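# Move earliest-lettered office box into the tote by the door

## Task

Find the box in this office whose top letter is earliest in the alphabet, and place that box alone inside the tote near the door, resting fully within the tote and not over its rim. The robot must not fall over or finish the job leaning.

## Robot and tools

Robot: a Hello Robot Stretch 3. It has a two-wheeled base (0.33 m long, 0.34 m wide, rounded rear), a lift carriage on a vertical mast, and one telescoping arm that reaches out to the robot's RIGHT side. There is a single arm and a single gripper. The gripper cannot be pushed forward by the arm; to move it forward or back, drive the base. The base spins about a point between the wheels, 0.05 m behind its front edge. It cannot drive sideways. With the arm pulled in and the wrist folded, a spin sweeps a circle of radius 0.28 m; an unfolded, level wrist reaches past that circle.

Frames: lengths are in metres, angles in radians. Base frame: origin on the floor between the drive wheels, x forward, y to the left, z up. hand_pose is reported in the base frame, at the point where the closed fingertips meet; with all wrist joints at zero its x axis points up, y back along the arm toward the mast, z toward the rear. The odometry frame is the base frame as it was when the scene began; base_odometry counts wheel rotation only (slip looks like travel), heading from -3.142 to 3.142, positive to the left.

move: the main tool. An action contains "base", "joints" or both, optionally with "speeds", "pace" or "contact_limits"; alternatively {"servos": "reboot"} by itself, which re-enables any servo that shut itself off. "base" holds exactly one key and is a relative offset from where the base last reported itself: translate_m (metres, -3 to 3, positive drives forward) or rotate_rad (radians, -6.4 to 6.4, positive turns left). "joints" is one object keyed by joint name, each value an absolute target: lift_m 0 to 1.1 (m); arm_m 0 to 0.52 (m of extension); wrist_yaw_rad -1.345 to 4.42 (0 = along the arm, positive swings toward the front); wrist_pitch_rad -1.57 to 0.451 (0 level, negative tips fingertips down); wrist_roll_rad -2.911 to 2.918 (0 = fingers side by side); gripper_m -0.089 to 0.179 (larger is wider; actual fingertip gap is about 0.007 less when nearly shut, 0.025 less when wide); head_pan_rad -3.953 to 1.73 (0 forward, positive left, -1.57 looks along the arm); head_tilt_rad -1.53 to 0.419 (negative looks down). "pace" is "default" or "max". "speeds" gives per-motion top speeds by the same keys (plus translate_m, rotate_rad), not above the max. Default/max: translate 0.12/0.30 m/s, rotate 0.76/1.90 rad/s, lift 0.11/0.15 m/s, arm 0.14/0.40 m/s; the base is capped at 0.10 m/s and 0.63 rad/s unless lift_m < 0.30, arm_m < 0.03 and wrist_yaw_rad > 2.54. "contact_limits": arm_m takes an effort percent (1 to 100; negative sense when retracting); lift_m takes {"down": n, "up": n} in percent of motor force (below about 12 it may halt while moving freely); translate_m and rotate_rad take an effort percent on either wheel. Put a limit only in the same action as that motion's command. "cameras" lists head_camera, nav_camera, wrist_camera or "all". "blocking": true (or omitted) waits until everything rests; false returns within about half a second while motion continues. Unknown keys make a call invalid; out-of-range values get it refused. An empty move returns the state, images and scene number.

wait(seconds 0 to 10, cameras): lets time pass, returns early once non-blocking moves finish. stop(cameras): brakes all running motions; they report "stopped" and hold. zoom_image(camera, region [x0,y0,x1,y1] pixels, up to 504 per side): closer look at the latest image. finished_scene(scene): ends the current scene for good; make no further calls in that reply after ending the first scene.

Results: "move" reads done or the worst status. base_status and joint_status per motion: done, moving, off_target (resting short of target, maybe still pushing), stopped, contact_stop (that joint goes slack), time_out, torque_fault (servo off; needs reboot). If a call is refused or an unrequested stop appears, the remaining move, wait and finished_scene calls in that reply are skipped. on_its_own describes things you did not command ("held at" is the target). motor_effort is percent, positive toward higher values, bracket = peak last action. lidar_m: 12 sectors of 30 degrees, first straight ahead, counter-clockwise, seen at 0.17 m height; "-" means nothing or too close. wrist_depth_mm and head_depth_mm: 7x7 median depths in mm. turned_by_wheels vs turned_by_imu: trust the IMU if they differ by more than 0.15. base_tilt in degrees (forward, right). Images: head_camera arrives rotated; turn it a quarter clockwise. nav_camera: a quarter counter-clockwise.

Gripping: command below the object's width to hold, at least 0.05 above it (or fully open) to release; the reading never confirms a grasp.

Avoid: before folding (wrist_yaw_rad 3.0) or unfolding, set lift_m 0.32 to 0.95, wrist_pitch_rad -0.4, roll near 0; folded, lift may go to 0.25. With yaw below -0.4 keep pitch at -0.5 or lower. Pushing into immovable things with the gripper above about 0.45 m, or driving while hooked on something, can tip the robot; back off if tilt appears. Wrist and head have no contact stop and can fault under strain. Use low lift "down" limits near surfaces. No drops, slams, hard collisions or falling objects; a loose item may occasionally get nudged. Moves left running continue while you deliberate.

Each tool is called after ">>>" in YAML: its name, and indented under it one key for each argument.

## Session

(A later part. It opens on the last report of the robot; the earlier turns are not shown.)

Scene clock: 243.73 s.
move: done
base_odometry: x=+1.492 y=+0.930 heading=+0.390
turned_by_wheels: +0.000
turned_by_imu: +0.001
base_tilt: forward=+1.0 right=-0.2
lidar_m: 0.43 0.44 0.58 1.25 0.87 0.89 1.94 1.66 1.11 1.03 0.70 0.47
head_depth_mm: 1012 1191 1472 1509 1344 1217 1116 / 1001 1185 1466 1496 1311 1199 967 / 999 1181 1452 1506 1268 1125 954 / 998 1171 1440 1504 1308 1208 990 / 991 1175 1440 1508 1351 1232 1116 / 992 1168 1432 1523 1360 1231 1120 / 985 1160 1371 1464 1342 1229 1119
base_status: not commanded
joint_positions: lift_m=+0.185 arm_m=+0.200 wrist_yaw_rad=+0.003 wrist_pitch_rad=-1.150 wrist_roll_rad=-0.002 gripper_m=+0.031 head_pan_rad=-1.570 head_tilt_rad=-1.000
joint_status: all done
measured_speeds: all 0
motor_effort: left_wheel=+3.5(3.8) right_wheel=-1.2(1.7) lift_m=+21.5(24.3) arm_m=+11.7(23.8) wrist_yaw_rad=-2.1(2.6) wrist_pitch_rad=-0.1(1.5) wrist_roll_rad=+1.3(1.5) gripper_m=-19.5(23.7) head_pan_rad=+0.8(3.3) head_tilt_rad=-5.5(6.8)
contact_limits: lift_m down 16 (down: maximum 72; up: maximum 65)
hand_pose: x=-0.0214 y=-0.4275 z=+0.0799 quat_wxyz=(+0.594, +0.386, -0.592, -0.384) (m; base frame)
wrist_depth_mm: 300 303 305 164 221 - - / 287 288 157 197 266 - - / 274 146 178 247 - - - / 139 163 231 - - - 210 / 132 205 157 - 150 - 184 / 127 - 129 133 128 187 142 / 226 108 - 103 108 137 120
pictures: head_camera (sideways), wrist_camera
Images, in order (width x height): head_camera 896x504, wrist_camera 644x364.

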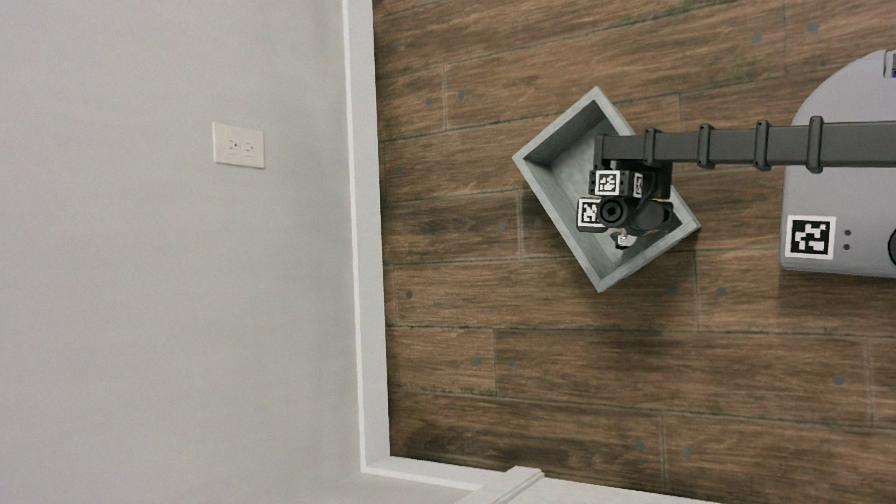

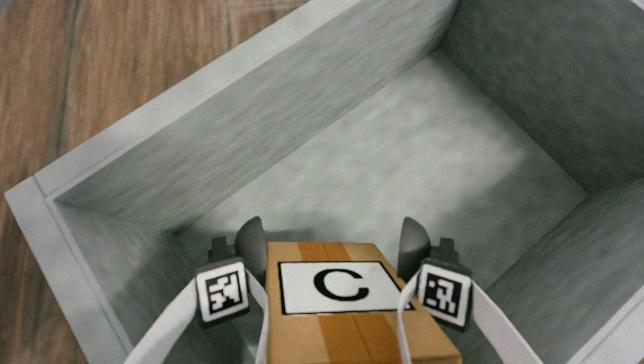

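>>> move:
  joints: {"lift_m":0.17}
  contact_limits: {"lift_m":{"down":16}}

>>> move:
  joints: {"gripper_m":0.11}

>>> move:
  joints: {"lift_m":0.45}
  cameras: ["wrist_camera","head_camera"]

Scene clock: 247.60 s.
move: done
base_odometry: x=+1.492 y=+0.930 heading=+0.390
turned_by_wheels: +0.000
turned_by_imu: +0.001
base_tilt: forward=+0.9 right=-0.1
lidar_m: 0.43 0.44 0.58 1.25 0.87 0.90 1.94 1.66 1.11 1.03 0.70 0.47
head_depth_mm: 1013 1197 1478 1500 1347 1224 1118 / 1006 1195 1469 1501 1303 1207 962 / 1003 1186 1455 1505 1284 1126 958 / 988 1177 1453 1510 1314 1205 994 / 986 1169 1440 1511 1347 1220 1121 / 987 1172 1423 1498 1346 1226 1124 / 986 1162 1376 1472 1334 1220 1118
base_status: not commanded
joint_positions: lift_m=+0.170 arm_m=+0.200 wrist_yaw_rad=+0.003 wrist_pitch_rad=-1.151 wrist_roll_rad=-0.002 gripper_m=+0.031 head_pan_rad=-1.570 head_tilt_rad=-1.000
joint_status: all done
measured_speeds: all 0
motor_effort: left_wheel=+3.4(3.7) right_wheel=-1.2(1.3) lift_m=+21.1(22.9) arm_m=-22.9(23.7) wrist_yaw_rad=-2.1(2.7) wrist_pitch_rad=-0.1(0.5) wrist_roll_rad=+1.2(1.5) gripper_m=-19.1(19.6) head_pan_rad=+2.1(2.8) head_tilt_rad=-4.7(6.1)
contact_limits: lift_m down 16 (down: maximum 72; up: maximum 65)
hand_pose: x=-0.0214 y=-0.4275 z=+0.0649 quat_wxyz=(+0.594, +0.386, -0.592, -0.384) (m; base frame)
wrist_depth_mm: 285 287 141 157 221 - - / 270 134 140 198 - - - / 129 139 178 247 - - - / 134 162 219 - - - - / - 195 155 - 150 - 184 / 111 - 128 133 129 176 143 / 106 105 - 103 108 137 115
pictures: none

Scene clock: 248.93 s.
move: done
base_odometry: x=+1.492 y=+0.930 heading=+0.390
turned_by_wheels: +0.000
turned_by_imu: +0.000
base_tilt: forward=+1.0 right=-0.3
lidar_m: 0.43 0.44 0.58 1.25 0.87 0.89 1.94 1.66 1.11 1.03 0.70 0.47
head_depth_mm: 1011 1196 1477 1504 1335 1215 1112 / 1006 1193 1453 1499 1310 1203 963 / 1001 1192 1450 1501 1285 1130 954 / 998 1169 1444 1514 1307 1207 997 / 991 1172 1427 1490 1351 1219 1117 / 988 1172 1429 1520 1355 1228 1114 / 982 1165 1370 1461 1327 1223 1124
base_status: not commanded
joint_positions: lift_m=+0.170 arm_m=+0.200 wrist_yaw_rad=+0.003 wrist_pitch_rad=-1.153 wrist_roll_rad=-0.002 gripper_m=+0.110 head_pan_rad=-1.570 head_tilt_rad=-1.000
joint_status: all done
measured_speeds: all 0
motor_effort: left_wheel=+3.5(3.7) right_wheel=-0.9(1.3) lift_m=+21.8(21.8) arm_m=-21.2(23.2) wrist_yaw_rad=-1.6(2.5) wrist_pitch_rad=+0.5(0.5) wrist_roll_rad=+1.3(1.4) gripper_m=-0.1(91.0) head_pan_rad=+1.4(2.9) head_tilt_rad=-5.2(6.5)
contact_limits: lift_m down 16 (down: maximum 72; up: maximum 65)
hand_pose: x=-0.0214 y=-0.4270 z=+0.0648 quat_wxyz=(+0.594, +0.387, -0.591, -0.384) (m; base frame)
wrist_depth_mm: 284 284 140 158 222 - - / 271 134 141 198 - - - / 128 140 179 234 - - - / 134 163 219 - - - - / - 197 - 178 - - 183 / 111 123 145 173 - 126 142 / - 117 - 165 167 122 111
pictures: none

Scene clock: 252.30 s.
move: done
base_odometry: x=+1.492 y=+0.930 heading=+0.390
turned_by_wheels: +0.000
turned_by_imu: +0.001
base_tilt: forward=+1.1 right=+0.0
lidar_m: 0.43 0.44 0.58 1.25 0.86 0.90 1.93 1.66 1.11 1.03 0.70 0.47
head_depth_mm: 1014 1196 1471 1494 1339 1216 1111 / 1003 1189 1463 1506 673 588 531 / 996 1188 1453 1512 700 1208 974 / 995 1181 1440 1499 1303 1205 988 / 991 1171 1436 1520 1337 1230 1115 / 985 1166 1430 1518 1359 1218 1121 / 986 1166 1380 1466 1324 1230 1128
base_status: not commanded
joint_positions: lift_m=+0.450 arm_m=+0.200 wrist_yaw_rad=+0.003 wrist_pitch_rad=-1.154 wrist_roll_rad=-0.002 gripper_m=+0.110 head_pan_rad=-1.570 head_tilt_rad=-1.000
joint_status: all done
measured_speeds: all 0
motor_effort: left_wheel=+3.5(3.8) right_wheel=-1.3(1.5) lift_m=+29.5(33.0) arm_m=-16.7(21.4) wrist_yaw_rad=-1.8(2.7) wrist_pitch_rad=+0.3(0.8) wrist_roll_rad=+1.3(1.5) gripper_m=+0.1(1.1) head_pan_rad=+1.4(3.2) head_tilt_rad=-5.2(6.1)
hand_pose: x=-0.0214 y=-0.4268 z=+0.3447 quat_wxyz=(+0.594, +0.387, -0.591, -0.385) (m; base frame)
wrist_depth_mm: 613 614 606 612 604 596 598 / 586 583 580 580 574 574 582 / 561 553 555 552 539 545 543 / 537 532 539 517 - 526 518 / 514 512 400 - - 496 495 / 485 124 364 429 - 128 480 / 475 458 462 411 462 123 461
pictures: head_camera (sideways), wrist_camera
Images, in order (width x height): head_camera 896x504, wrist_camera 644x364.

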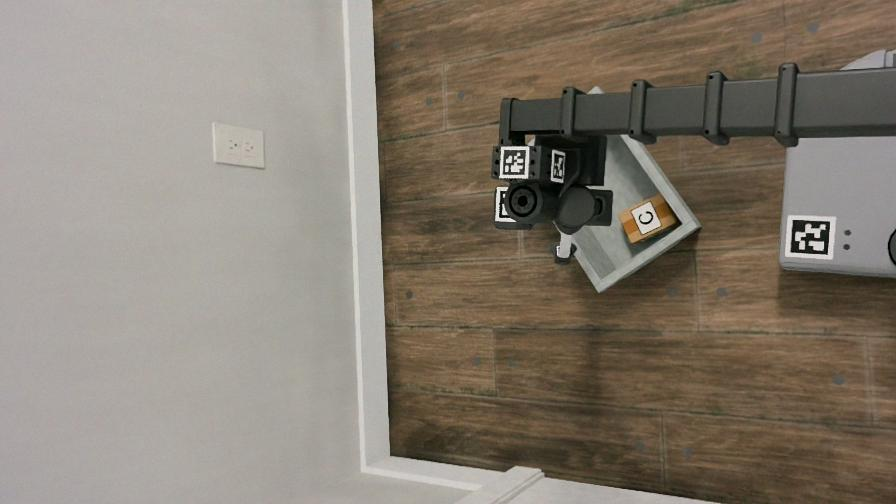

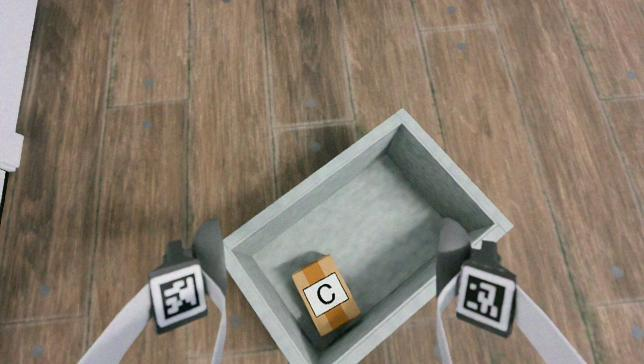

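Flat inside the tote.

>>> finished_scene:
  scene: 2

The scene is finished: the task was done.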